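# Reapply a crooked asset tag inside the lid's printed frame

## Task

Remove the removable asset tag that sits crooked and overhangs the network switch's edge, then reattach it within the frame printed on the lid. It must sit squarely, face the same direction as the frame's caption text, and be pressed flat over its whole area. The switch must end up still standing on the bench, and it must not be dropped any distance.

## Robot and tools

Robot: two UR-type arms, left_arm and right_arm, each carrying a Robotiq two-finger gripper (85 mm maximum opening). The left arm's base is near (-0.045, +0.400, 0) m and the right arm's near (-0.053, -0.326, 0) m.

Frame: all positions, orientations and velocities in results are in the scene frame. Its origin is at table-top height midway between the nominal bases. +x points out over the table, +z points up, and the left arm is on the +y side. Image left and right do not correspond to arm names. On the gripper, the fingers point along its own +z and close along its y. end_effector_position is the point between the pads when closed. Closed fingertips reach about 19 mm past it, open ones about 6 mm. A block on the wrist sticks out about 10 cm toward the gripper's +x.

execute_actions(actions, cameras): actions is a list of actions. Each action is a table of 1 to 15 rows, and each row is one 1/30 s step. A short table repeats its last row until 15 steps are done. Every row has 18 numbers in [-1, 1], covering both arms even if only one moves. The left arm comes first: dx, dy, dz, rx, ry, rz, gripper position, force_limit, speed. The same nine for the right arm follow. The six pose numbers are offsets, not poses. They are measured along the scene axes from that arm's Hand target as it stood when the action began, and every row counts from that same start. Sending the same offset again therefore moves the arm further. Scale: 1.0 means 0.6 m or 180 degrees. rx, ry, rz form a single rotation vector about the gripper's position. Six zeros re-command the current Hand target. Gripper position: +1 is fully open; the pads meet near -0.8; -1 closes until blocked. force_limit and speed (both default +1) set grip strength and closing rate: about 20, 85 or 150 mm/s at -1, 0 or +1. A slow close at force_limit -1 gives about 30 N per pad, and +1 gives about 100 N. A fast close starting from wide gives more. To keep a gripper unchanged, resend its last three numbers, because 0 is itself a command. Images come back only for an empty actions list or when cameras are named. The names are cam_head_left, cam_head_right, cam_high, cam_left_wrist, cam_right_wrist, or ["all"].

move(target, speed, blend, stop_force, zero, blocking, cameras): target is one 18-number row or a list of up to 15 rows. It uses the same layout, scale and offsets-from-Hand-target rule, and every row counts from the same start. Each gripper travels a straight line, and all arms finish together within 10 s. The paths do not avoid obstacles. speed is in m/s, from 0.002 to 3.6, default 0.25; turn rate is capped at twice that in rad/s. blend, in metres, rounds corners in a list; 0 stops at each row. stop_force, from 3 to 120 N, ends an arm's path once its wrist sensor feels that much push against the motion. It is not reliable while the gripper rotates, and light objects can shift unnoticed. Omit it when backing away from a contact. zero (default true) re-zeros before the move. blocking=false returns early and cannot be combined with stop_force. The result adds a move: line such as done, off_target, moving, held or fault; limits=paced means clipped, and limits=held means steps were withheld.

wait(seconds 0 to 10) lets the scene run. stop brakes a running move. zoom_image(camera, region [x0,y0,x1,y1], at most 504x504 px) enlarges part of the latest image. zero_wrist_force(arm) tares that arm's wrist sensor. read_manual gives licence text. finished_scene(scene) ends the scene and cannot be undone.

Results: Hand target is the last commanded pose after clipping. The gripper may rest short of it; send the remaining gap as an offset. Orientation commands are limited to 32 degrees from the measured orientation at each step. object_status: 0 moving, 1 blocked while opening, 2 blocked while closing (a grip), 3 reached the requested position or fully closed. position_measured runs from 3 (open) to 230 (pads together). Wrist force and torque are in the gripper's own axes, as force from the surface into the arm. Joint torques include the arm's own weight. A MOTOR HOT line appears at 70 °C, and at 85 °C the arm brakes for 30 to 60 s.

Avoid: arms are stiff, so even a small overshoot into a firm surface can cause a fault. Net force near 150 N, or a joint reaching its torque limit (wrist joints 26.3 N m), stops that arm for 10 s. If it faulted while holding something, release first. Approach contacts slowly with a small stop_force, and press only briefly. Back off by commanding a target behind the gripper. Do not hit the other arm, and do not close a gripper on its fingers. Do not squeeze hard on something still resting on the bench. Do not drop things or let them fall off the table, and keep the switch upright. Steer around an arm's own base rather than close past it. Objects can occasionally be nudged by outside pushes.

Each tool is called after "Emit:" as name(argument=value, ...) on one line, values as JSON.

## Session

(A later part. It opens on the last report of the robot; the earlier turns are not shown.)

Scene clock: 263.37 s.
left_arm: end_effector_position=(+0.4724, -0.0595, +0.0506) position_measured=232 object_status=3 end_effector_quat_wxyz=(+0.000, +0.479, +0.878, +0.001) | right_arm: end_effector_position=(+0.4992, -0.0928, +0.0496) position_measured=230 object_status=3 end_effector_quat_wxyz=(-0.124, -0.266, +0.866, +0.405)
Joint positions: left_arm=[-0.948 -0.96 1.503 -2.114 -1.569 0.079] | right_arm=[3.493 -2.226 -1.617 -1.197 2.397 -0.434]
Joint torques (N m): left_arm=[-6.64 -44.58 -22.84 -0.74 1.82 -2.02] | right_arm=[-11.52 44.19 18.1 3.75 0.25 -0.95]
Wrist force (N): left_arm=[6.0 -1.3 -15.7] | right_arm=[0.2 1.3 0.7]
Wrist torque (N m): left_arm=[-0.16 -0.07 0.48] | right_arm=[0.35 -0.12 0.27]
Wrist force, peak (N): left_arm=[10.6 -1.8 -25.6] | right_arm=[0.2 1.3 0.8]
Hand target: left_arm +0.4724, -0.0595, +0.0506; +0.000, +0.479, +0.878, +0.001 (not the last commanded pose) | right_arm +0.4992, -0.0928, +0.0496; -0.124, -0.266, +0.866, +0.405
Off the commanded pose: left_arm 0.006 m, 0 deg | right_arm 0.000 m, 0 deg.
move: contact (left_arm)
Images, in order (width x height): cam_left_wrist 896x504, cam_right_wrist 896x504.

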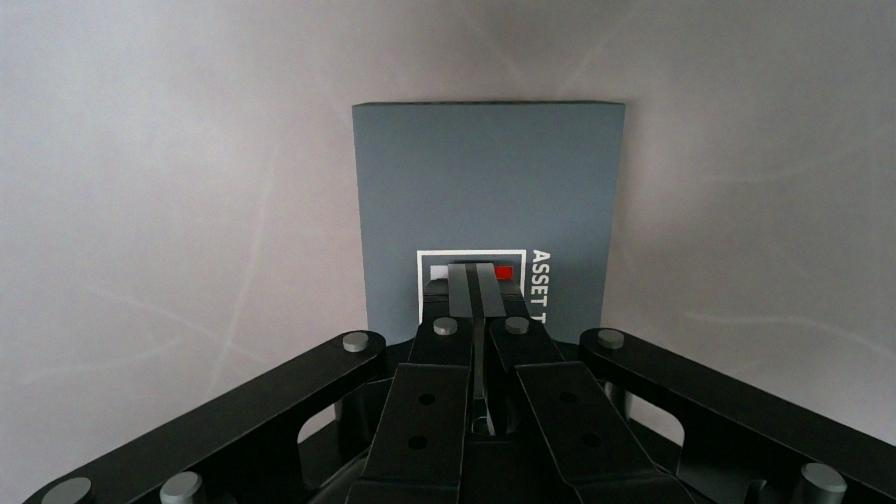

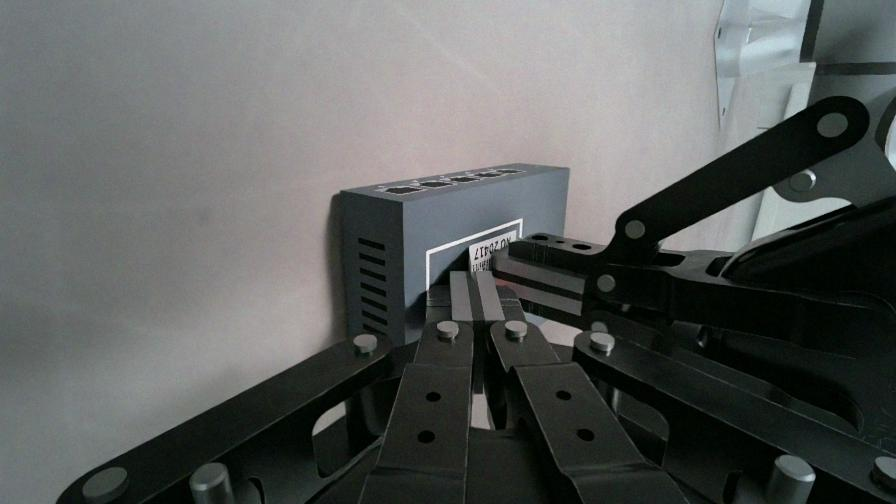

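Emit:
move(target=[[0,0,0.006,0,0,0,-1,-1,0,0,0,0,0,0,0,-1,-0.8,-1],[0.0098,0.0063,0.006,0,0,0,-1,-1,0,0,0,0,0,0,0,-1,-0.8,-1]], speed=0.04)

Emit:
move(target=[0,0,-0.0167,0,0,0,-1,-1,0,0,0,0,0,0,0,-1,-0.8,-1], speed=0.008, stop_force=15)

Emit:
move(target=[[0,0,0.006,0,0,0,-1,-1,0,0,0,0,0,0,0,-1,-0.8,-1],[-0.0196,-0.0126,0.006,0,0,0,-1,-1,0,0,0,0,0,0,0,-1,-0.8,-1]], speed=0.04)

Emit:
move(target=[0,0,-0.0167,0,0,0,-1,-1,0,0,0,0,0,0,0,-1,-0.8,-1], speed=0.008, stop_force=15)

Emit:
move(target=[0,0,0.1,0,0,0,-1,-1,0,0,0,0,0,0,0,-1,-0.8,-1], speed=0.08, cameras=["cam_left_wrist","cam_right_wrist"])

Emit:
zoom_image(camera="cam_left_wrist", region=[360, 100, 620, 360])

Scene clock: 266.53 s.
left_arm: end_effector_position=(+0.4782, -0.0558, +0.0542) position_measured=232 object_status=3 end_effector_quat_wxyz=(+0.000, +0.479, +0.878, +0.001) | right_arm: end_effector_position=(+0.4992, -0.0928, +0.0496) position_measured=230 object_status=3 end_effector_quat_wxyz=(-0.124, -0.266, +0.866, +0.405)
Joint positions: left_arm=[-0.938 -0.96 1.493 -2.103 -1.569 0.089] | right_arm=[3.493 -2.226 -1.617 -1.197 2.397 -0.434]
Joint torques (N m): left_arm=[9.97 -40.86 -27.99 -0.77 1.78 2.21] | right_arm=[-9.41 44.05 18.84 3.73 0.83 -0.75]
Wrist force (N): left_arm=[1.0 -0.3 0.4] | right_arm=[0.3 0.8 0.5]
Wrist torque (N m): left_arm=[-0.17 -0.06 0.36] | right_arm=[0.27 -0.14 0.27]
Wrist force, peak (N): left_arm=[6.2 -1.3 -15.8] | right_arm=[0.1 1.4 0.7]
Hand target: left_arm +0.4783, -0.0557, +0.0542; +0.000, +0.479, +0.878, +0.001 | right_arm +0.4992, -0.0928, +0.0496; -0.124, -0.266, +0.866, +0.405
Off the commanded pose: left_arm 0.000 m, 0 deg | right_arm 0.000 m, 0 deg.
move: done

Scene clock: 268.20 s.
left_arm: end_effector_position=(+0.4783, -0.0557, +0.0506) position_measured=232 object_status=3 end_effector_quat_wxyz=(+0.000, +0.479, +0.878, +0.001) | right_arm: end_effector_position=(+0.4992, -0.0928, +0.0496) position_measured=230 object_status=3 end_effector_quat_wxyz=(-0.124, -0.266, +0.866, +0.405)
Joint positions: left_arm=[-0.938 -0.956 1.497 -2.111 -1.569 0.089] | right_arm=[3.493 -2.226 -1.617 -1.197 2.397 -0.434]
Joint torques (N m): left_arm=[7.29 -44.62 -23.1 -0.66 0.79 1.95] | right_arm=[-9.68 44.5 20.23 3.86 0.86 -0.48]
Wrist force (N): left_arm=[5.9 -1.5 -15.3] | right_arm=[-0.2 1.0 0.6]
Wrist torque (N m): left_arm=[-0.15 -0.08 0.36] | right_arm=[0.29 -0.06 0.26]
Wrist force, peak (N): left_arm=[10.1 -2.0 -25.3] | right_arm=[0.1 1.1 1.0]
Hand target: left_arm +0.4783, -0.0557, +0.0506; +0.000, +0.479, +0.878, +0.001 (not the last commanded pose) | right_arm +0.4992, -0.0928, +0.0496; -0.124, -0.266, +0.866, +0.405
Off the commanded pose: left_arm 0.006 m, 0 deg | right_arm 0.000 m, 0 deg.
move: contact (left_arm)

Scene clock: 269.30 s.
left_arm: end_effector_position=(+0.4755, -0.0575, +0.0543) position_measured=232 object_status=3 end_effector_quat_wxyz=(+0.000, +0.479, +0.878, +0.001) | right_arm: end_effector_position=(+0.4992, -0.0928, +0.0496) position_measured=230 object_status=3 end_effector_quat_wxyz=(-0.124, -0.266, +0.866, +0.405)
Joint positions: left_arm=[-0.942 -0.962 1.497 -2.105 -1.569 0.084] | right_arm=[3.493 -2.226 -1.617 -1.197 2.397 -0.434]
Joint torques (N m): left_arm=[10.23 -41.05 -27.45 -0.63 0.41 2.26] | right_arm=[-9.92 44.51 20.52 3.82 1.09 -0.36]
Wrist force (N): left_arm=[0.6 -0.5 0.6] | right_arm=[-0.2 1.0 0.2]
Wrist torque (N m): left_arm=[-0.19 0.01 0.36] | right_arm=[0.30 -0.06 0.27]
Wrist force, peak (N): left_arm=[5.8 -1.8 -15.3] | right_arm=[-0.1 1.2 0.8]
Hand target: left_arm +0.4756, -0.0574, +0.0543; +0.000, +0.479, +0.878, +0.001 (not the last commanded pose) | right_arm +0.4992, -0.0928, +0.0496; -0.124, -0.266, +0.866, +0.405
Off the commanded pose: left_arm 0.011 m, 0 deg | right_arm 0.000 m, 0 deg.
move: held (left_arm; a check stopped the path); path passed 1 of 2 targets; limits=held
pose unreachable (left arm): on one or more control steps of this call, first in action 0 (counted from 0), this arm could not follow its commanded pose, so it was not sent that pose on those steps. It may still have moved: this result reports where it is.
cause: moving toward the commanded pose would bring a part of the arm too close to another arm (this arm's gripper and a part of the right arm just beyond its joint 3 (elbow), along the way the arms are being sent, or toward where that arm still pushes).

Scene clock: 270.97 s.
left_arm: end_effector_position=(+0.4757, -0.0574, +0.0507) position_measured=232 object_status=3 end_effector_quat_wxyz=(+0.000, +0.479, +0.878, +0.001) | right_arm: end_effector_position=(+0.4992, -0.0928, +0.0496) position_measured=230 object_status=3 end_effector_quat_wxyz=(-0.124, -0.266, +0.866, +0.405)
Joint positions: left_arm=[-0.942 -0.958 1.5 -2.112 -1.569 0.084] | right_arm=[3.493 -2.226 -1.617 -1.197 2.397 -0.434]
Joint torques (N m): left_arm=[7.15 -45.67 -23.46 -0.66 0.61 2.03] | right_arm=[-9.74 44.35 21.94 3.71 1.3 -0.44]
Wrist force (N): left_arm=[5.3 -1.5 -13.8] | right_arm=[0.1 1.2 0.7]
Wrist torque (N m): left_arm=[-0.17 -0.07 0.36] | right_arm=[0.33 -0.11 0.26]
Wrist force, peak (N): left_arm=[10.0 -2.2 -24.8] | right_arm=[0.1 1.4 0.6]
Hand target: left_arm +0.4757, -0.0575, +0.0507; +0.000, +0.479, +0.878, +0.001 (not the last commanded pose) | right_arm +0.4992, -0.0928, +0.0496; -0.124, -0.266, +0.866, +0.405
Off the commanded pose: left_arm 0.006 m, 0 deg | right_arm 0.000 m, 0 deg.
move: contact (left_arm)

Scene clock: 272.20 s.
left_arm: end_effector_position=(+0.4757, -0.0574, +0.1106) position_measured=232 object_status=3 end_effector_quat_wxyz=(+0.000, +0.479, +0.878, +0.001) | right_arm: end_effector_position=(+0.4992, -0.0928, +0.0496) position_measured=230 object_status=3 end_effector_quat_wxyz=(-0.124, -0.266, +0.866, +0.405)
Joint positions: left_arm=[-0.942 -1.023 1.436 -1.984 -1.569 0.084] | right_arm=[3.493 -2.226 -1.617 -1.197 2.397 -0.434]
Joint torques (N m): left_arm=[7.55 -53.69 -28.16 -0.99 1.76 1.36] | right_arm=[-9.51 45.08 22 3.62 1.24 -0.03]
Wrist force (N): left_arm=[0.7 -0.9 0.7] | right_arm=[0.0 0.9 0.6]
Wrist torque (N m): left_arm=[-0.24 0.00 0.35] | right_arm=[0.28 -0.10 0.26]
Wrist force, peak (N): left_arm=[5.3 -1.3 -13.9] | right_arm=[-0.3 1.3 0.8]
Hand target: left_arm +0.4757, -0.0575, +0.1107; +0.000, +0.479, +0.878, +0.001 | right_arm +0.4992, -0.0928, +0.0496; -0.124, -0.266, +0.866, +0.405
Off the commanded pose: left_arm 0.000 m, 0 deg | right_arm 0.000 m, 0 deg.
move: done
Images, in order (width x height): cam_left_wrist 896x504, cam_right_wrist 896x504.

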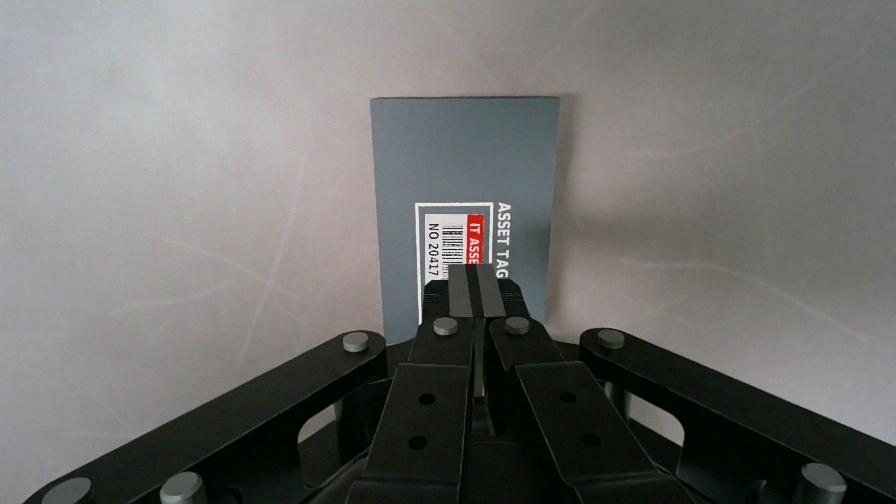

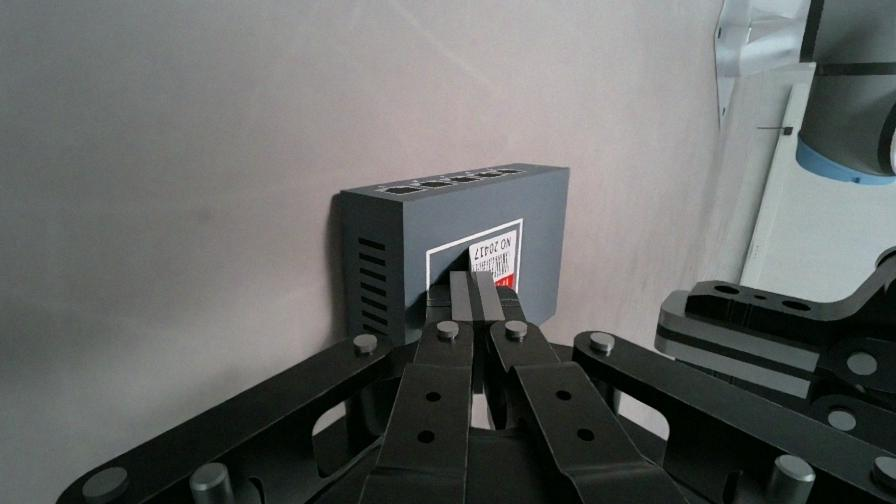

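Scaled by 1.938 from the camera's 896x504 image, which has a finer 1280x720 frame.

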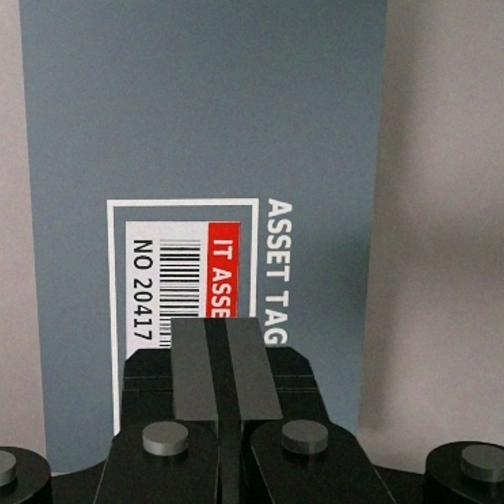

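Emit:
move(target=[[-0.0313,0.0522,0,0,0,0,1,-1,0,0,0,0,0,0,0,-1,-0.8,-1],[-0.0313,0.0522,-0.1578,0,0,0,1,-1,0,0,0,0,0,0,0,-1,-0.8,-1]], speed=[0.08,0.06], cameras=["cam_left_wrist"])

Emit:
move(target=[0,0,0,0,0,0,-0.9,0.5,-1,0,0,0,0,0,0,-1,-0.8,-1], cameras=["cam_right_wrist"])

Scene clock: 276.57 s.
left_arm: end_effector_position=(+0.4569, -0.0261, +0.0160) position_measured=3 object_status=3 end_effector_quat_wxyz=(+0.000, +0.479, +0.878, +0.001) | right_arm: end_effector_position=(+0.4992, -0.0928, +0.0496) position_measured=230 object_status=3 end_effector_quat_wxyz=(-0.124, -0.266, +0.866, +0.405)
Joint positions: left_arm=[-0.936 -0.98 1.646 -2.236 -1.569 0.091] | right_arm=[3.493 -2.226 -1.617 -1.197 2.397 -0.434]
Joint torques (N m): left_arm=[6.48 -38.78 -11.7 -4.63 -1.28 1.23] | right_arm=[-7.97 43.86 24.12 3.62 1.91 0.28]
Wrist force (N): left_arm=[0.8 -0.5 0.3] | right_arm=[0.2 0.9 0.5]
Wrist torque (N m): left_arm=[-0.18 -0.03 0.36] | right_arm=[0.28 -0.13 0.27]
Wrist force, peak (N): left_arm=[1.4 -0.7 0.8] | right_arm=[0.1 1.3 0.8]
Hand target: left_arm +0.4569, -0.0261, +0.0160; +0.000, +0.479, +0.878, +0.001 | right_arm +0.4992, -0.0928, +0.0496; -0.124, -0.266, +0.866, +0.405
Off the commanded pose: left_arm 0.000 m, 0 deg | right_arm 0.000 m, 0 deg.
move: done
Images, in order (width x height): cam_left_wrist 896x504.

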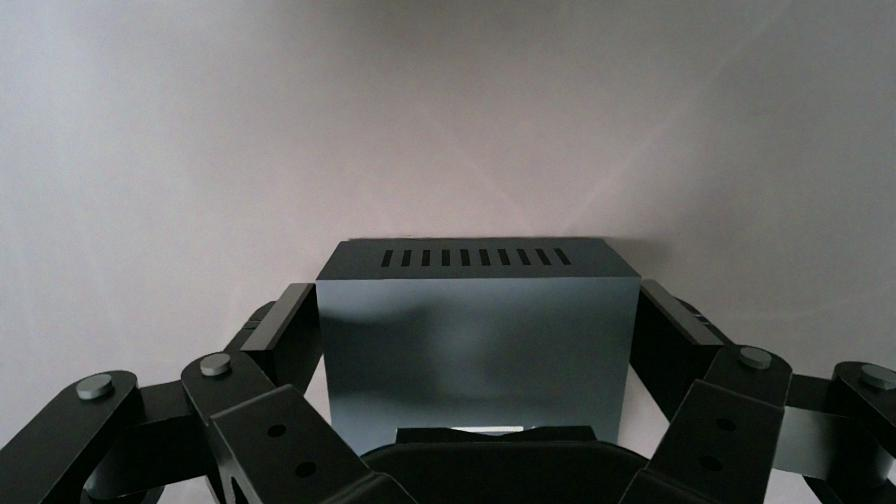

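Scene clock: 277.70 s.
left_arm: end_effector_position=(+0.4569, -0.0261, +0.0160) position_measured=38 object_status=0 end_effector_quat_wxyz=(+0.000, +0.479, +0.878, +0.001) | right_arm: end_effector_position=(+0.4992, -0.0928, +0.0496) position_measured=230 object_status=3 end_effector_quat_wxyz=(-0.124, -0.266, +0.866, +0.405)
Joint positions: left_arm=[-0.936 -0.98 1.646 -2.236 -1.569 0.091] | right_arm=[3.493 -2.226 -1.617 -1.197 2.397 -0.434]
Joint torques (N m): left_arm=[8.53 -34.79 -11.23 -3.86 -0.27 1.69] | right_arm=[-7.94 44.98 23.34 3.78 1.85 0.25]
Wrist force (N): left_arm=[14.4 -2.2 -28.5] | right_arm=[0.3 0.9 0.4]
Wrist torque (N m): left_arm=[-0.14 -0.36 0.40] | right_arm=[0.28 -0.10 0.27]
Wrist force, peak (N): left_arm=[14.5 -1.8 -28.4] | right_arm=[-0.1 1.2 0.8]
Hand target: left_arm +0.4569, -0.0261, +0.0160; +0.000, +0.479, +0.878, +0.001 | right_arm +0.4992, -0.0928, +0.0496; -0.124, -0.266, +0.866, +0.405
Off the commanded pose: left_arm 0.000 m, 0 deg | right_arm 0.000 m, 0 deg.
move: done
Images, in order (width x height): cam_right_wrist 896x504.

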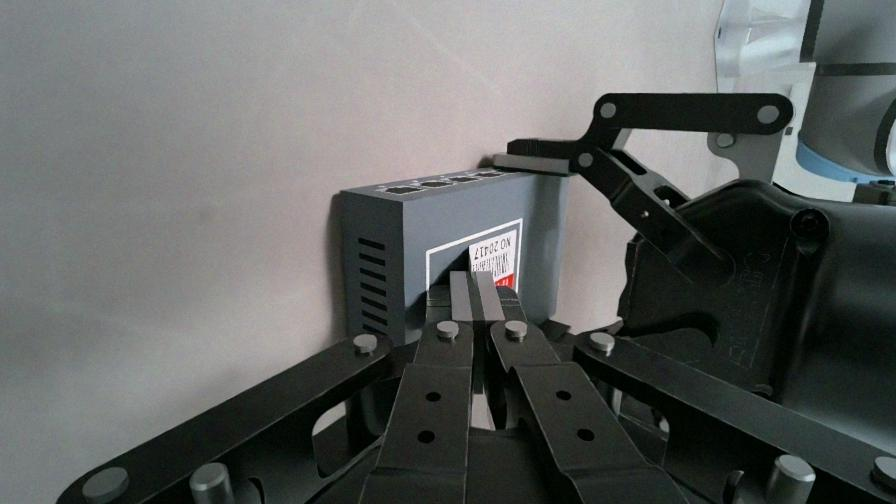

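Emit:
move(target=[0,0,0,0,0,0,-0.9,0.5,-1,-0.0043,0.0072,0.0045,-0.0954,-0.0569,0,-1,-0.8,-1], speed=0.06, cameras=["cam_right_wrist"])

Emit:
zoom_image(camera="cam_right_wrist", region=[380, 130, 620, 370])

Scene clock: 284.33 s.
left_arm: end_effector_position=(+0.4569, -0.0261, +0.0160) position_measured=38 object_status=2 end_effector_quat_wxyz=(+0.000, +0.479, +0.878, +0.001) | right_arm: end_effector_position=(+0.4974, -0.0898, +0.0515) position_measured=230 object_status=3 end_effector_quat_wxyz=(-0.097, -0.276, +0.910, +0.295)
Joint positions: left_arm=[-0.936 -0.98 1.646 -2.236 -1.569 0.091] | right_arm=[3.568 -2.14 -1.677 -1.061 2.182 -0.261]
Joint torques (N m): left_arm=[8.26 -24.03 -11.71 -1.49 1.98 2.12] | right_arm=[-10.38 32.5 25.78 -0.03 4.32 -1.8]
Wrist force (N): left_arm=[12.5 -1.6 -25.5] | right_arm=[0.1 -1.9 -4.4]
Wrist torque (N m): left_arm=[-0.13 -0.30 0.40] | right_arm=[0.32 0.01 0.22]
Wrist force, peak (N): left_arm=[14.9 -2.0 -28.4] | right_arm=[-0.1 -2.2 -5.4]
Hand target: left_arm +0.4569, -0.0261, +0.0160; +0.000, +0.479, +0.878, +0.001 | right_arm +0.4975, -0.0898, +0.0515; -0.097, -0.276, +0.910, +0.295 (not the last commanded pose)
Off the commanded pose: left_arm 0.000 m, 0 deg | right_arm 0.002 m, 6 deg.
move: held (right_arm; a check stopped the path); limits=held
pose unreachable (right arm): on one or more control steps of this call, first in action 0 (counted from 0), this arm could not follow its commanded pose, so it was not sent that pose on those steps. It may still have moved: this result reports where it is.
cause: moving toward the commanded pose would bring a part of the arm too close to another arm (a part of this arm just beyond joint 3 (elbow) and a part of the left arm just beyond its joint 5 (wrist 2), 6 mm apart when this arm was first held).
Images, in order (width x height): cam_right_wrist 896x504.

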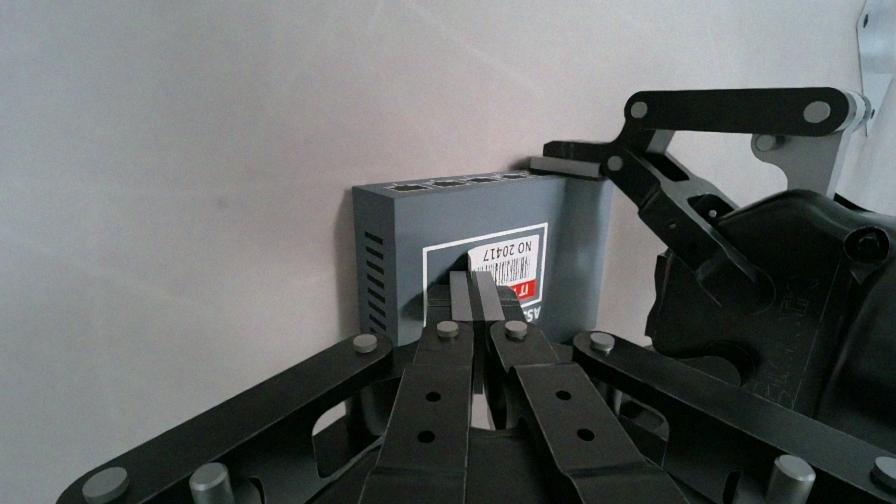

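Scaled by 2.100 from the camera's 896x504 image, which has a finer 1280x720 frame.

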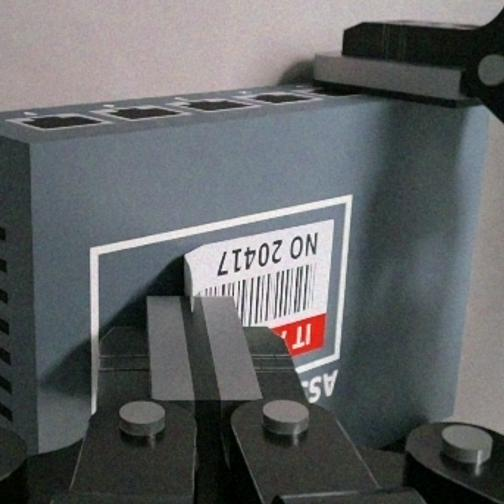

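Emit:
move(target=[0,0,0,0,0,0,-0.9,0.5,-1,0,0,0.0015,0,0,0,-0.68,-1,-1], cameras=["cam_right_wrist"])

Emit:
move(target=[0,0,0,0,0,0,-0.9,0.5,-1,0.005,-0.0085,0.002,0,0,0,-0.68,-1,-1], speed=0.02, cameras=["cam_right_wrist"])

Emit:
zoom_image(camera="cam_right_wrist", region=[380, 130, 620, 370])

Scene clock: 286.70 s.
left_arm: end_effector_position=(+0.4569, -0.0261, +0.0160) position_measured=38 object_status=2 end_effector_quat_wxyz=(+0.000, +0.479, +0.878, +0.001) | right_arm: end_effector_position=(+0.4975, -0.0898, +0.0523) position_measured=216 object_status=1 end_effector_quat_wxyz=(-0.097, -0.276, +0.910, +0.295)
Joint positions: left_arm=[-0.936 -0.98 1.646 -2.236 -1.569 0.091] | right_arm=[3.568 -2.138 -1.677 -1.063 2.183 -0.261]
Joint torques (N m): left_arm=[8.18 -24.97 -11.17 -1.77 1.87 1.85] | right_arm=[-10.37 41.2 24.71 0.19 -4.44 -1.51]
Wrist force (N): left_arm=[5.7 -1.3 -23.7] | right_arm=[-0.8 13.2 -1.5]
Wrist torque (N m): left_arm=[-0.13 -0.13 0.39] | right_arm=[0.11 0.01 0.19]
Wrist force, peak (N): left_arm=[12.7 -1.5 -26.0] | right_arm=[1.7 17.8 -6.6]
Hand target: left_arm +0.4569, -0.0261, +0.0160; +0.000, +0.479, +0.878, +0.001 | right_arm +0.4975, -0.0898, +0.0524; -0.097, -0.276, +0.910, +0.295
Off the commanded pose: left_arm 0.000 m, 0 deg | right_arm 0.000 m, 0 deg.
move: done
Images, in order (width x height): cam_right_wrist 896x504.

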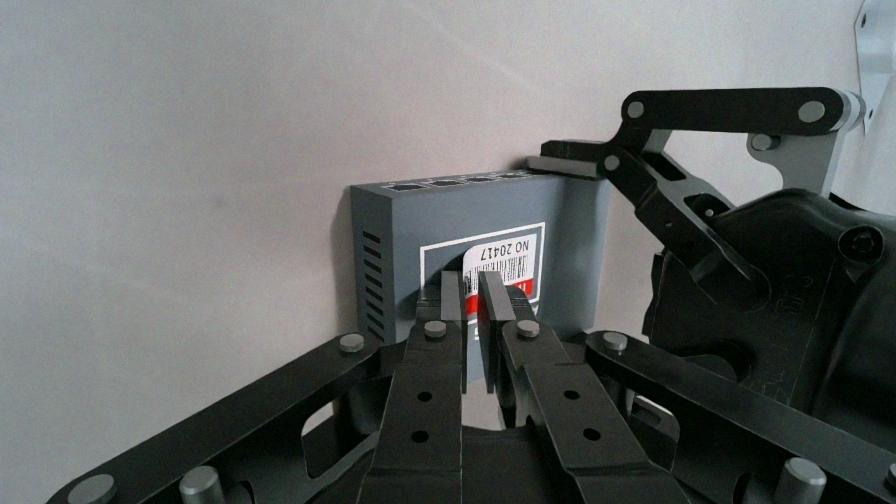

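Scene clock: 287.47 s.
left_arm: end_effector_position=(+0.4569, -0.0261, +0.0160) position_measured=38 object_status=2 end_effector_quat_wxyz=(+0.000, +0.479, +0.878, +0.001) | right_arm: end_effector_position=(+0.5004, -0.0949, +0.0536) position_measured=216 object_status=1 end_effector_quat_wxyz=(-0.097, -0.276, +0.910, +0.295)
Joint positions: left_arm=[-0.936 -0.98 1.646 -2.236 -1.569 0.091] | right_arm=[3.559 -2.14 -1.668 -1.076 2.181 -0.272]
Joint torques (N m): left_arm=[8.25 -29.76 -12.25 0.57 1.96 1.71] | right_arm=[-12.77 34.62 28.46 0.53 -1.13 -1.96]
Wrist force (N): left_arm=[-4.6 0.1 -18.5] | right_arm=[-0.1 1.3 1.8]
Wrist torque (N m): left_arm=[-0.10 0.18 0.33] | right_arm=[0.26 0.00 0.22]
Wrist force, peak (N): left_arm=[5.4 -1.2 -24.1] | right_arm=[-0.7 7.5 11.6]
Hand target: left_arm +0.4569, -0.0261, +0.0160; +0.000, +0.479, +0.878, +0.001 | right_arm +0.5005, -0.0949, +0.0536; -0.097, -0.276, +0.910, +0.295
Off the commanded pose: left_arm 0.000 m, 0 deg | right_arm 0.000 m, 0 deg.
move: done
Images, in order (width x height): cam_right_wrist 896x504.

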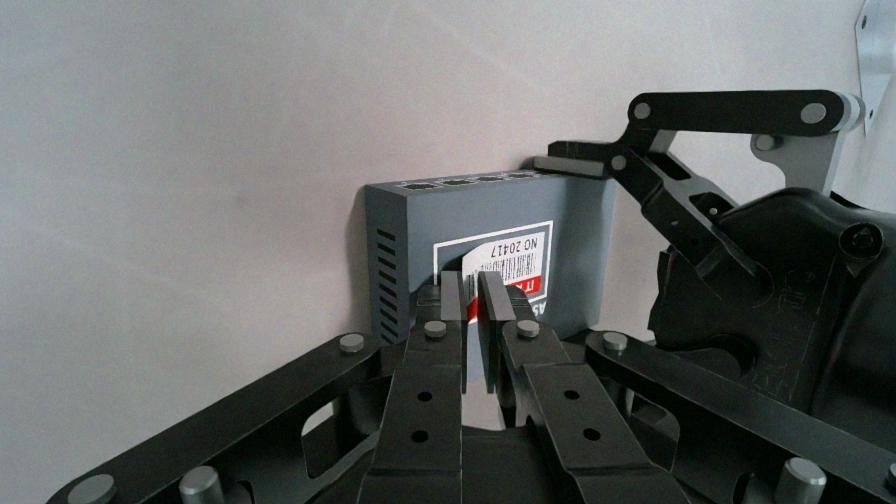

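Scaled by 2.100 from the camera's 896x504 image, which has a finer 1280x720 frame.

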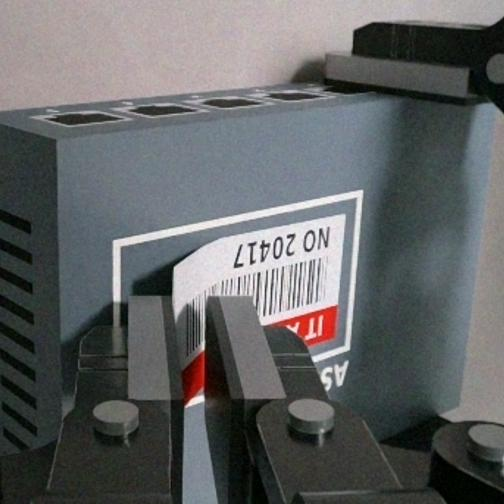

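Emit:
move(target=[0,0,0,0,0,0,-0.9,0.5,-1,0.012,-0.02,0.015,0,0,0,-0.68,-1,-1], speed=0.03, cameras=["cam_right_wrist"])

Emit:
zoom_image(camera="cam_right_wrist", region=[380, 130, 620, 370])

Scene clock: 289.23 s.
left_arm: end_effector_position=(+0.4569, -0.0261, +0.0160) position_measured=38 object_status=2 end_effector_quat_wxyz=(+0.000, +0.479, +0.878, +0.001) | right_arm: end_effector_position=(+0.5076, -0.1069, +0.0625) position_measured=216 object_status=1 end_effector_quat_wxyz=(-0.097, -0.276, +0.910, +0.295)
Joint positions: left_arm=[-0.936 -0.98 1.646 -2.236 -1.569 0.091] | right_arm=[3.537 -2.136 -1.642 -1.121 2.177 -0.298]
Joint torques (N m): left_arm=[8.18 -39.22 -11.62 1.92 1.91 1.55] | right_arm=[-13.81 46.01 28.89 0.24 -1.12 -1.63]
Wrist force (N): left_arm=[-4.4 -0.1 -18.5] | right_arm=[-0.2 1.0 1.0]
Wrist torque (N m): left_arm=[-0.13 0.17 0.33] | right_arm=[0.26 0.02 0.22]
Wrist force, peak (N): left_arm=[-4.7 -0.1 -18.9] | right_arm=[0.0 2.1 2.9]
Hand target: left_arm +0.4569, -0.0261, +0.0160; +0.000, +0.479, +0.878, +0.001 | right_arm +0.5077, -0.1069, +0.0626; -0.097, -0.276, +0.910, +0.295
Off the commanded pose: left_arm 0.000 m, 0 deg | right_arm 0.000 m, 0 deg.
move: done
Images, in order (width x height): cam_right_wrist 896x504.

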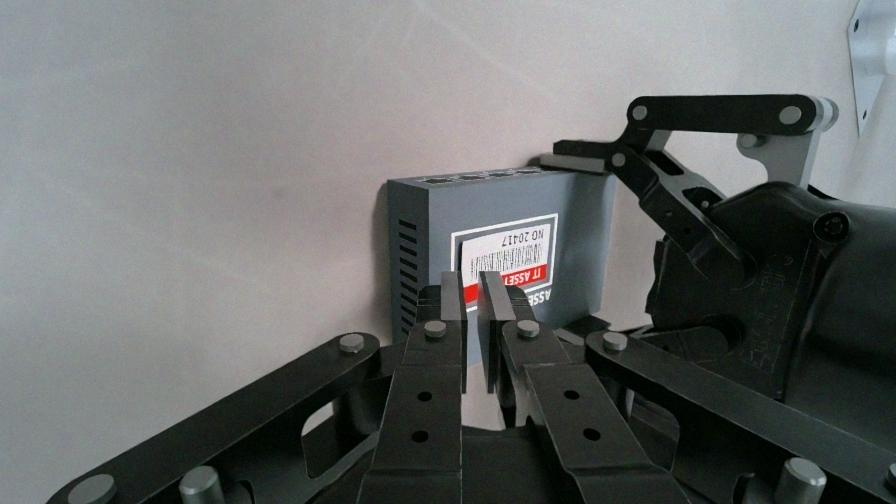

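Scaled by 2.100 from the camera's 896x504 image, which has a finer 1280x720 frame.

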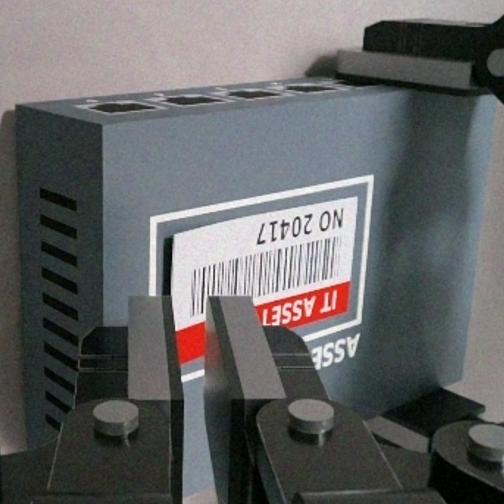

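Emit:
move(target=[[0,0,0,0,0,0,1,-1,0,0.05,-0.085,0.1,0,0,0,-0.68,-1,-1],[0,0,0.1,0,0,0,1,-1,0,0.08,-0.25,0.2,0,0,0,-0.68,-1,-1],[-0.014,0.0218,0.2148,-0.0934,-0.0602,0,1,-1,0,0.08,-0.25,0.2,0,0,0,-0.68,-1,-1]], speed=0.12, cameras=["cam_left_wrist","cam_right_wrist"])

Emit:
zoom_image(camera="cam_left_wrist", region=[370, 180, 530, 340])

Scene clock: 295.80 s.
left_arm: end_effector_position=(+0.4485, -0.0131, +0.1448) position_measured=3 object_status=3 end_effector_quat_wxyz=(+0.152, +0.472, +0.865, -0.082) | right_arm: end_effector_position=(+0.5557, -0.2569, +0.1826) position_measured=216 object_status=1 end_effector_quat_wxyz=(-0.097, -0.276, +0.910, +0.295)
Joint positions: left_arm=[-0.919 -1.276 1.861 -2.502 -1.606 0.101] | right_arm=[3.3 -2.097 -1.32 -1.631 2.115 -0.572]
Joint torques (N m): left_arm=[10.14 -42.32 -13.89 -5.3 -1.86 1.93] | right_arm=[-13.39 35.6 30.99 0.05 -1.2 -1.84]
Wrist force (N): left_arm=[0.5 -1.4 0.8] | right_arm=[-0.3 1.2 1.1]
Wrist torque (N m): left_arm=[-0.28 0.10 0.50] | right_arm=[0.30 0.02 0.21]
Wrist force, peak (N): left_arm=[-4.2 -0.3 -18.8] | right_arm=[-0.7 1.2 2.3]
Hand target: left_arm +0.4485, -0.0131, +0.1449; +0.152, +0.471, +0.865, -0.082 | right_arm +0.5557, -0.2569, +0.1826; -0.097, -0.276, +0.910, +0.295
Off the commanded pose: left_arm 0.000 m, 0 deg | right_arm 0.000 m, 0 deg.
move: done
Images, in order (width x height): cam_left_wrist 896x504, cam_right_wrist 896x504.

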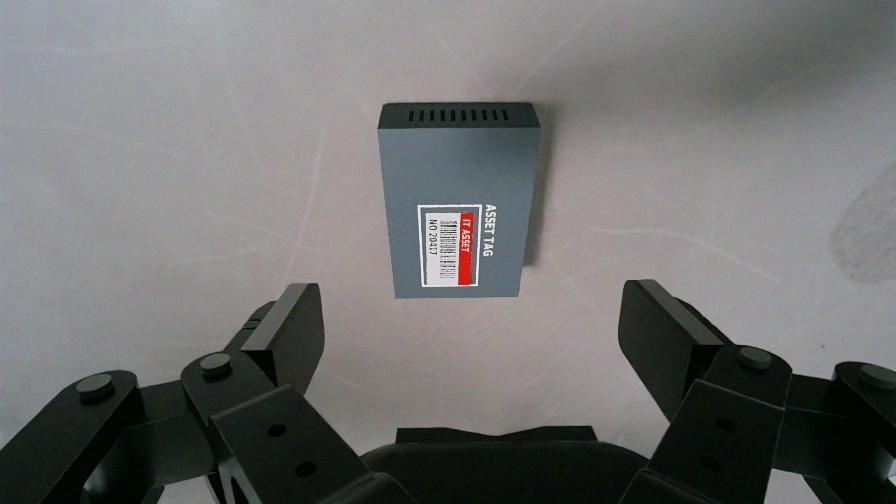

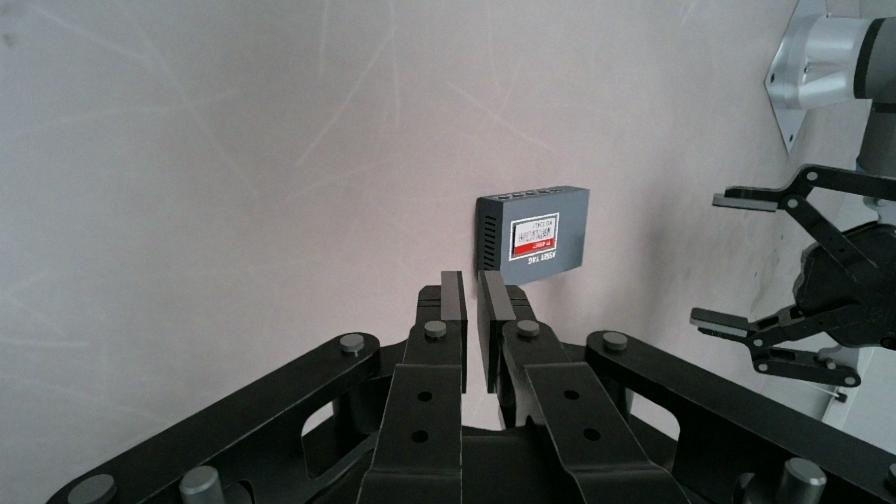

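Scaled by 3.150 from the camera's 896x504 image, which has a finer 1280x720 frame.

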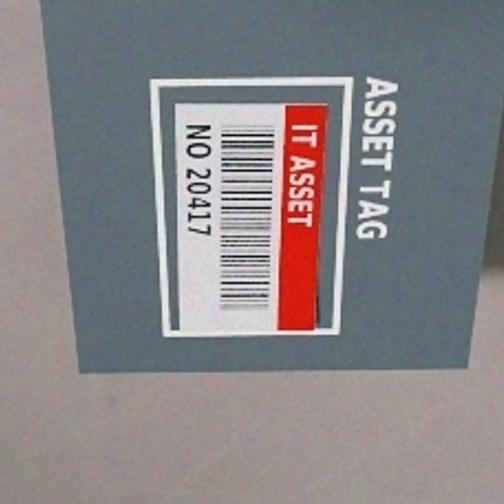

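Emit:
move(target=[[0,0,0,0,0,0,-1,-1,0,0,0,0,0,0,0,-0.68,-1,-1],[0.0405,-0.0808,-0.1415,0.0934,0.0602,0,-1,-1,0,0,0,0,0,0,0,-0.68,-1,-1]], speed=0.1)

Emit:
move(target=[0,0,-0.03,0,0,0,-1,-1,0,0,0,0,0,0,0,-0.68,-1,-1], speed=0.008, stop_force=18)

Emit:
move(target=[[0,0,0.006,0,0,0,-1,-1,0,0,0,0,0,0,0,-0.68,-1,-1],[0.0098,0.0063,0.006,0,0,0,-1,-1,0,0,0,0,0,0,0,-0.68,-1,-1]], speed=0.04)

Emit:
move(target=[0,0,-0.015,0,0,0,-1,-1,0,0,0,0,0,0,0,-0.68,-1,-1], speed=0.008, stop_force=18)

Emit:
move(target=[[0,0,0.006,0,0,0,-1,-1,0,0,0,0,0,0,0,-0.68,-1,-1],[-0.0196,-0.0126,0.006,0,0,0,-1,-1,0,0,0,0,0,0,0,-0.68,-1,-1]], speed=0.04)

Emit:
move(target=[0,0,-0.015,0,0,0,-1,-1,0,0,0,0,0,0,0,-0.68,-1,-1], speed=0.008, stop_force=18)

Emit:
move(target=[[0,0,0.01,0,0,0,-1,-1,0,0,0,0,0,0,0,-0.68,-1,-1],[0.0252,-0.0175,0.01,0,0,0,-1,-1,0,0,0,0,0,0,0,-0.68,-1,-1]], speed=0.04, cameras=["cam_left_wrist","cam_right_wrist"])

Scene clock: 303.57 s.
left_arm: end_effector_position=(+0.4728, -0.0615, +0.0600) position_measured=232 object_status=3 end_effector_quat_wxyz=(+0.000, +0.479, +0.878, +0.001) | right_arm: end_effector_position=(+0.5557, -0.2569, +0.1826) position_measured=216 object_status=1 end_effector_quat_wxyz=(-0.097, -0.276, +0.910, +0.295)
Joint positions: left_arm=[-0.949 -0.968 1.49 -2.092 -1.569 0.077] | right_arm=[3.3 -2.097 -1.32 -1.631 2.115 -0.572]
Joint torques (N m): left_arm=[-7.73 -41.1 -27.78 -1 2.1 -2.07] | right_arm=[-13.15 35.28 32.12 0.1 -1.24 -1.57]
Wrist force (N): left_arm=[0.8 -0.7 0.7] | right_arm=[0.0 1.1 1.2]
Wrist torque (N m): left_arm=[-0.21 -0.03 0.48] | right_arm=[0.28 -0.01 0.22]
Wrist force, peak (N): left_arm=[0.9 -1.3 0.7] | right_arm=[-0.3 1.4 1.3]
Hand target: left_arm +0.4728, -0.0615, +0.0600; +0.000, +0.479, +0.878, +0.001 | right_arm +0.5557, -0.2569, +0.1826; -0.097, -0.276, +0.910, +0.295
Off the commanded pose: left_arm 0.000 m, 0 deg | right_arm 0.000 m, 0 deg.
move: done

Scene clock: 305.97 s.
left_arm: end_effector_position=(+0.4728, -0.0616, +0.0506) position_measured=232 object_status=3 end_effector_quat_wxyz=(+0.000, +0.479, +0.878, +0.001) | right_arm: end_effector_position=(+0.5557, -0.2569, +0.1826) position_measured=216 object_status=1 end_effector_quat_wxyz=(-0.097, -0.276, +0.910, +0.295)
Joint positions: left_arm=[-0.949 -0.956 1.498 -2.112 -1.569 0.077] | right_arm=[3.3 -2.097 -1.32 -1.631 2.115 -0.572]
Joint torques (N m): left_arm=[-6.95 -41.9 -22.17 -0.69 1.87 -2.03] | right_arm=[-12.84 35.14 32.31 0.11 -1.22 -1.7]
Wrist force (N): left_arm=[8.1 -1.7 -20.6] | right_arm=[-0.3 1.5 1.1]
Wrist torque (N m): left_arm=[-0.17 -0.06 0.49] | right_arm=[0.35 0.02 0.22]
Wrist force, peak (N): left_arm=[12.4 -1.9 -31.1] | right_arm=[-0.3 1.5 1.1]
Hand target: left_arm +0.4728, -0.0616, +0.0506; +0.000, +0.479, +0.878, +0.001 (not the last commanded pose) | right_arm +0.5557, -0.2569, +0.1826; -0.097, -0.276, +0.910, +0.295
Off the commanded pose: left_arm 0.009 m, 0 deg | right_arm 0.000 m, 0 deg.
move: contact (left_arm)

Scene clock: 307.07 s.
left_arm: end_effector_position=(+0.4786, -0.0578, +0.0542) position_measured=232 object_status=3 end_effector_quat_wxyz=(+0.000, +0.479, +0.878, +0.001) | right_arm: end_effector_position=(+0.5557, -0.2569, +0.1826) position_measured=216 object_status=1 end_effector_quat_wxyz=(-0.097, -0.276, +0.910, +0.295)
Joint positions: left_arm=[-0.939 -0.957 1.488 -2.102 -1.569 0.087] | right_arm=[3.3 -2.097 -1.32 -1.631 2.115 -0.572]
Joint torques (N m): left_arm=[8.46 -41.33 -27.37 -0.76 1.64 2.24] | right_arm=[-13.13 35.87 32.65 -0.02 -1.1 -1.61]
Wrist force (N): left_arm=[0.7 -0.3 0.4] | right_arm=[-0.2 1.3 1.1]
Wrist torque (N m): left_arm=[-0.15 -0.01 0.35] | right_arm=[0.32 0.01 0.22]
Wrist force, peak (N): left_arm=[8.1 -1.8 -20.6] | right_arm=[-0.1 1.6 1.1]
Hand target: left_arm +0.4787, -0.0578, +0.0542; +0.000, +0.479, +0.878, +0.001 | right_arm +0.5557, -0.2569, +0.1826; -0.097, -0.276, +0.910, +0.295
Off the commanded pose: left_arm 0.000 m, 0 deg | right_arm 0.000 m, 0 deg.
move: done

Scene clock: 308.73 s.
left_arm: end_effector_position=(+0.4787, -0.0578, +0.0506) position_measured=232 object_status=3 end_effector_quat_wxyz=(+0.000, +0.479, +0.878, +0.001) | right_arm: end_effector_position=(+0.5557, -0.2569, +0.1826) position_measured=216 object_status=1 end_effector_quat_wxyz=(-0.097, -0.276, +0.910, +0.295)
Joint positions: left_arm=[-0.939 -0.952 1.491 -2.109 -1.569 0.087] | right_arm=[3.3 -2.097 -1.32 -1.631 2.115 -0.572]
Joint torques (N m): left_arm=[7 -43.18 -21.8 -0.7 0.12 1.98] | right_arm=[-12.83 35.79 31.78 0.1 -1.12 -1.46]
Wrist force (N): left_arm=[7.5 -1.9 -19.2] | right_arm=[-0.2 1.3 1.2]
Wrist torque (N m): left_arm=[-0.15 -0.05 0.36] | right_arm=[0.30 0.01 0.22]
Wrist force, peak (N): left_arm=[11.9 -2.3 -29.6] | right_arm=[-0.3 1.2 1.3]
Hand target: left_arm +0.4787, -0.0578, +0.0506; +0.000, +0.479, +0.878, +0.001 (not the last commanded pose) | right_arm +0.5557, -0.2569, +0.1826; -0.097, -0.276, +0.910, +0.295
Off the commanded pose: left_arm 0.005 m, 0 deg | right_arm 0.000 m, 0 deg.
move: contact (left_arm)

Scene clock: 310.00 s.
left_arm: end_effector_position=(+0.4670, -0.0653, +0.0542) position_measured=232 object_status=3 end_effector_quat_wxyz=(+0.000, +0.479, +0.878, +0.001) | right_arm: end_effector_position=(+0.5557, -0.2569, +0.1826) position_measured=216 object_status=1 end_effector_quat_wxyz=(-0.097, -0.276, +0.910, +0.295)
Joint positions: left_arm=[-0.959 -0.965 1.501 -2.107 -1.569 0.067] | right_arm=[3.3 -2.097 -1.32 -1.631 2.115 -0.572]
Joint torques (N m): left_arm=[-6.95 -54.95 -13.17 -4.89 -1.24 -2.15] | right_arm=[-13.73 35.58 33 0.02 -1.2 -1.55]
Wrist force (N): left_arm=[0.7 -0.5 0.8] | right_arm=[-0.1 0.9 1.0]
Wrist torque (N m): left_arm=[-0.18 -0.01 0.48] | right_arm=[0.24 0.00 0.22]
Wrist force, peak (N): left_arm=[7.5 -1.7 -19.3] | right_arm=[0.0 1.2 1.3]
Hand target: left_arm +0.4670, -0.0654, +0.0542; +0.000, +0.479, +0.878, +0.001 | right_arm +0.5557, -0.2569, +0.1826; -0.097, -0.276, +0.910, +0.295
Off the commanded pose: left_arm 0.000 m, 0 deg | right_arm 0.000 m, 0 deg.
move: done

Scene clock: 311.63 s.
left_arm: end_effector_position=(+0.4670, -0.0654, +0.0505) position_measured=232 object_status=3 end_effector_quat_wxyz=(+0.000, +0.479, +0.878, +0.001) | right_arm: end_effector_position=(+0.5557, -0.2569, +0.1826) position_measured=216 object_status=1 end_effector_quat_wxyz=(-0.097, -0.276, +0.910, +0.295)
Joint positions: left_arm=[-0.96 -0.96 1.505 -2.115 -1.569 0.067] | right_arm=[3.3 -2.097 -1.32 -1.631 2.115 -0.572]
Joint torques (N m): left_arm=[-7.63 -41.22 -21.68 -0.76 -1.64 -2.04] | right_arm=[-13.2 36.71 31.99 0.26 -1.06 -1.37]
Wrist force (N): left_arm=[7.9 -1.5 -20.3] | right_arm=[-0.3 1.0 0.9]
Wrist torque (N m): left_arm=[-0.16 -0.04 0.48] | right_arm=[0.27 0.02 0.21]
Wrist force, peak (N): left_arm=[12.3 -1.7 -30.8] | right_arm=[-0.3 1.4 1.3]
Hand target: left_arm +0.4670, -0.0654, +0.0505; +0.000, +0.479, +0.878, +0.001 (not the last commanded pose) | right_arm +0.5557, -0.2569, +0.1826; -0.097, -0.276, +0.910, +0.295
Off the commanded pose: left_arm 0.005 m, 0 deg | right_arm 0.000 m, 0 deg.
move: contact (left_arm)

Scene clock: 313.17 s.
left_arm: end_effector_position=(+0.4821, -0.0759, +0.0565) position_measured=232 object_status=3 end_effector_quat_wxyz=(+0.000, +0.479, +0.878, +0.001) | right_arm: end_effector_position=(+0.5557, -0.2569, +0.1826) position_measured=216 object_status=1 end_effector_quat_wxyz=(-0.097, -0.276, +0.910, +0.295)
Joint positions: left_arm=[-0.951 -0.929 1.433 -2.075 -1.569 0.075] | right_arm=[3.3 -2.097 -1.32 -1.631 2.115 -0.572]
Joint torques (N m): left_arm=[9.63 -42.79 -28.36 -0.7 0.31 2.06] | right_arm=[-12.75 35.69 32.55 0.14 -1.09 -1.4]
Wrist force (N): left_arm=[0.9 -0.5 0.6] | right_arm=[-0.4 1.1 1.1]
Wrist torque (N m): left_arm=[-0.18 -0.04 0.35] | right_arm=[0.28 0.03 0.22]
Wrist force, peak (N): left_arm=[8.0 -1.7 -20.1] | right_arm=[-0.2 1.3 1.3]
Hand target: left_arm +0.4821, -0.0759, +0.0565; +0.000, +0.479, +0.878, +0.001 | right_arm +0.5557, -0.2569, +0.1826; -0.097, -0.276, +0.910, +0.295
Off the commanded pose: left_arm 0.000 m, 0 deg | right_arm 0.000 m, 0 deg.
move: done
Images, in order (width x height): cam_left_wrist 896x504, cam_right_wrist 896x504.

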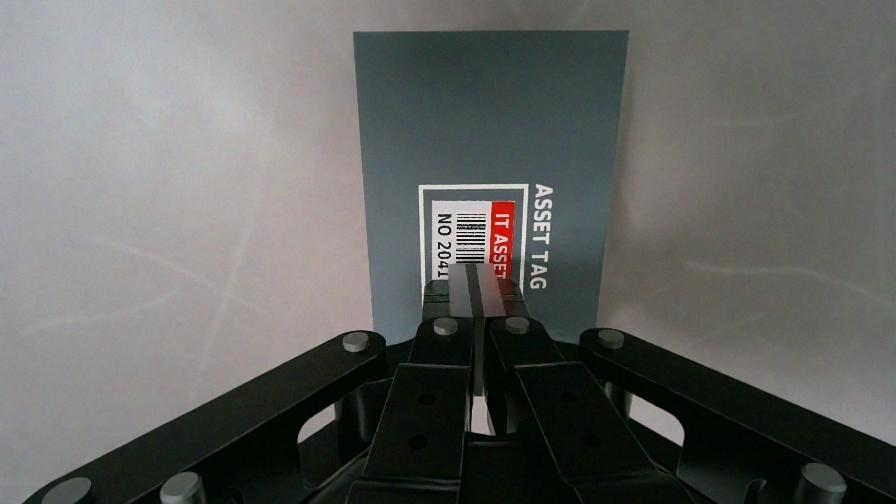

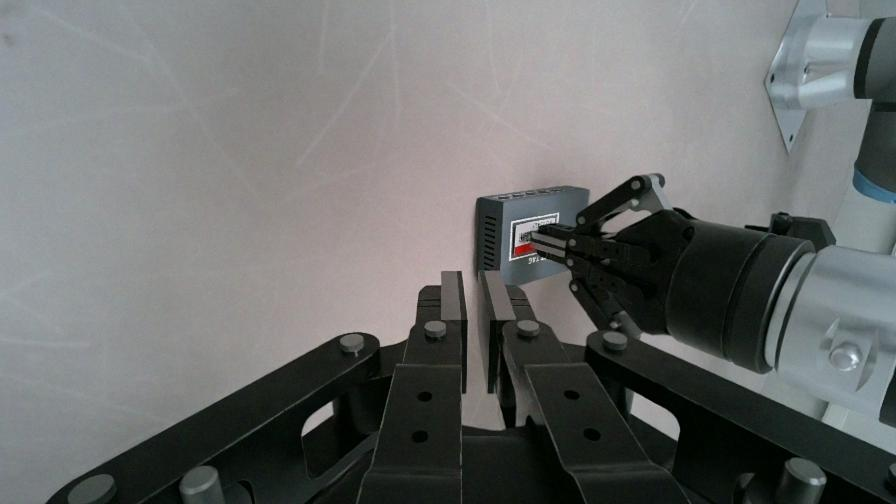

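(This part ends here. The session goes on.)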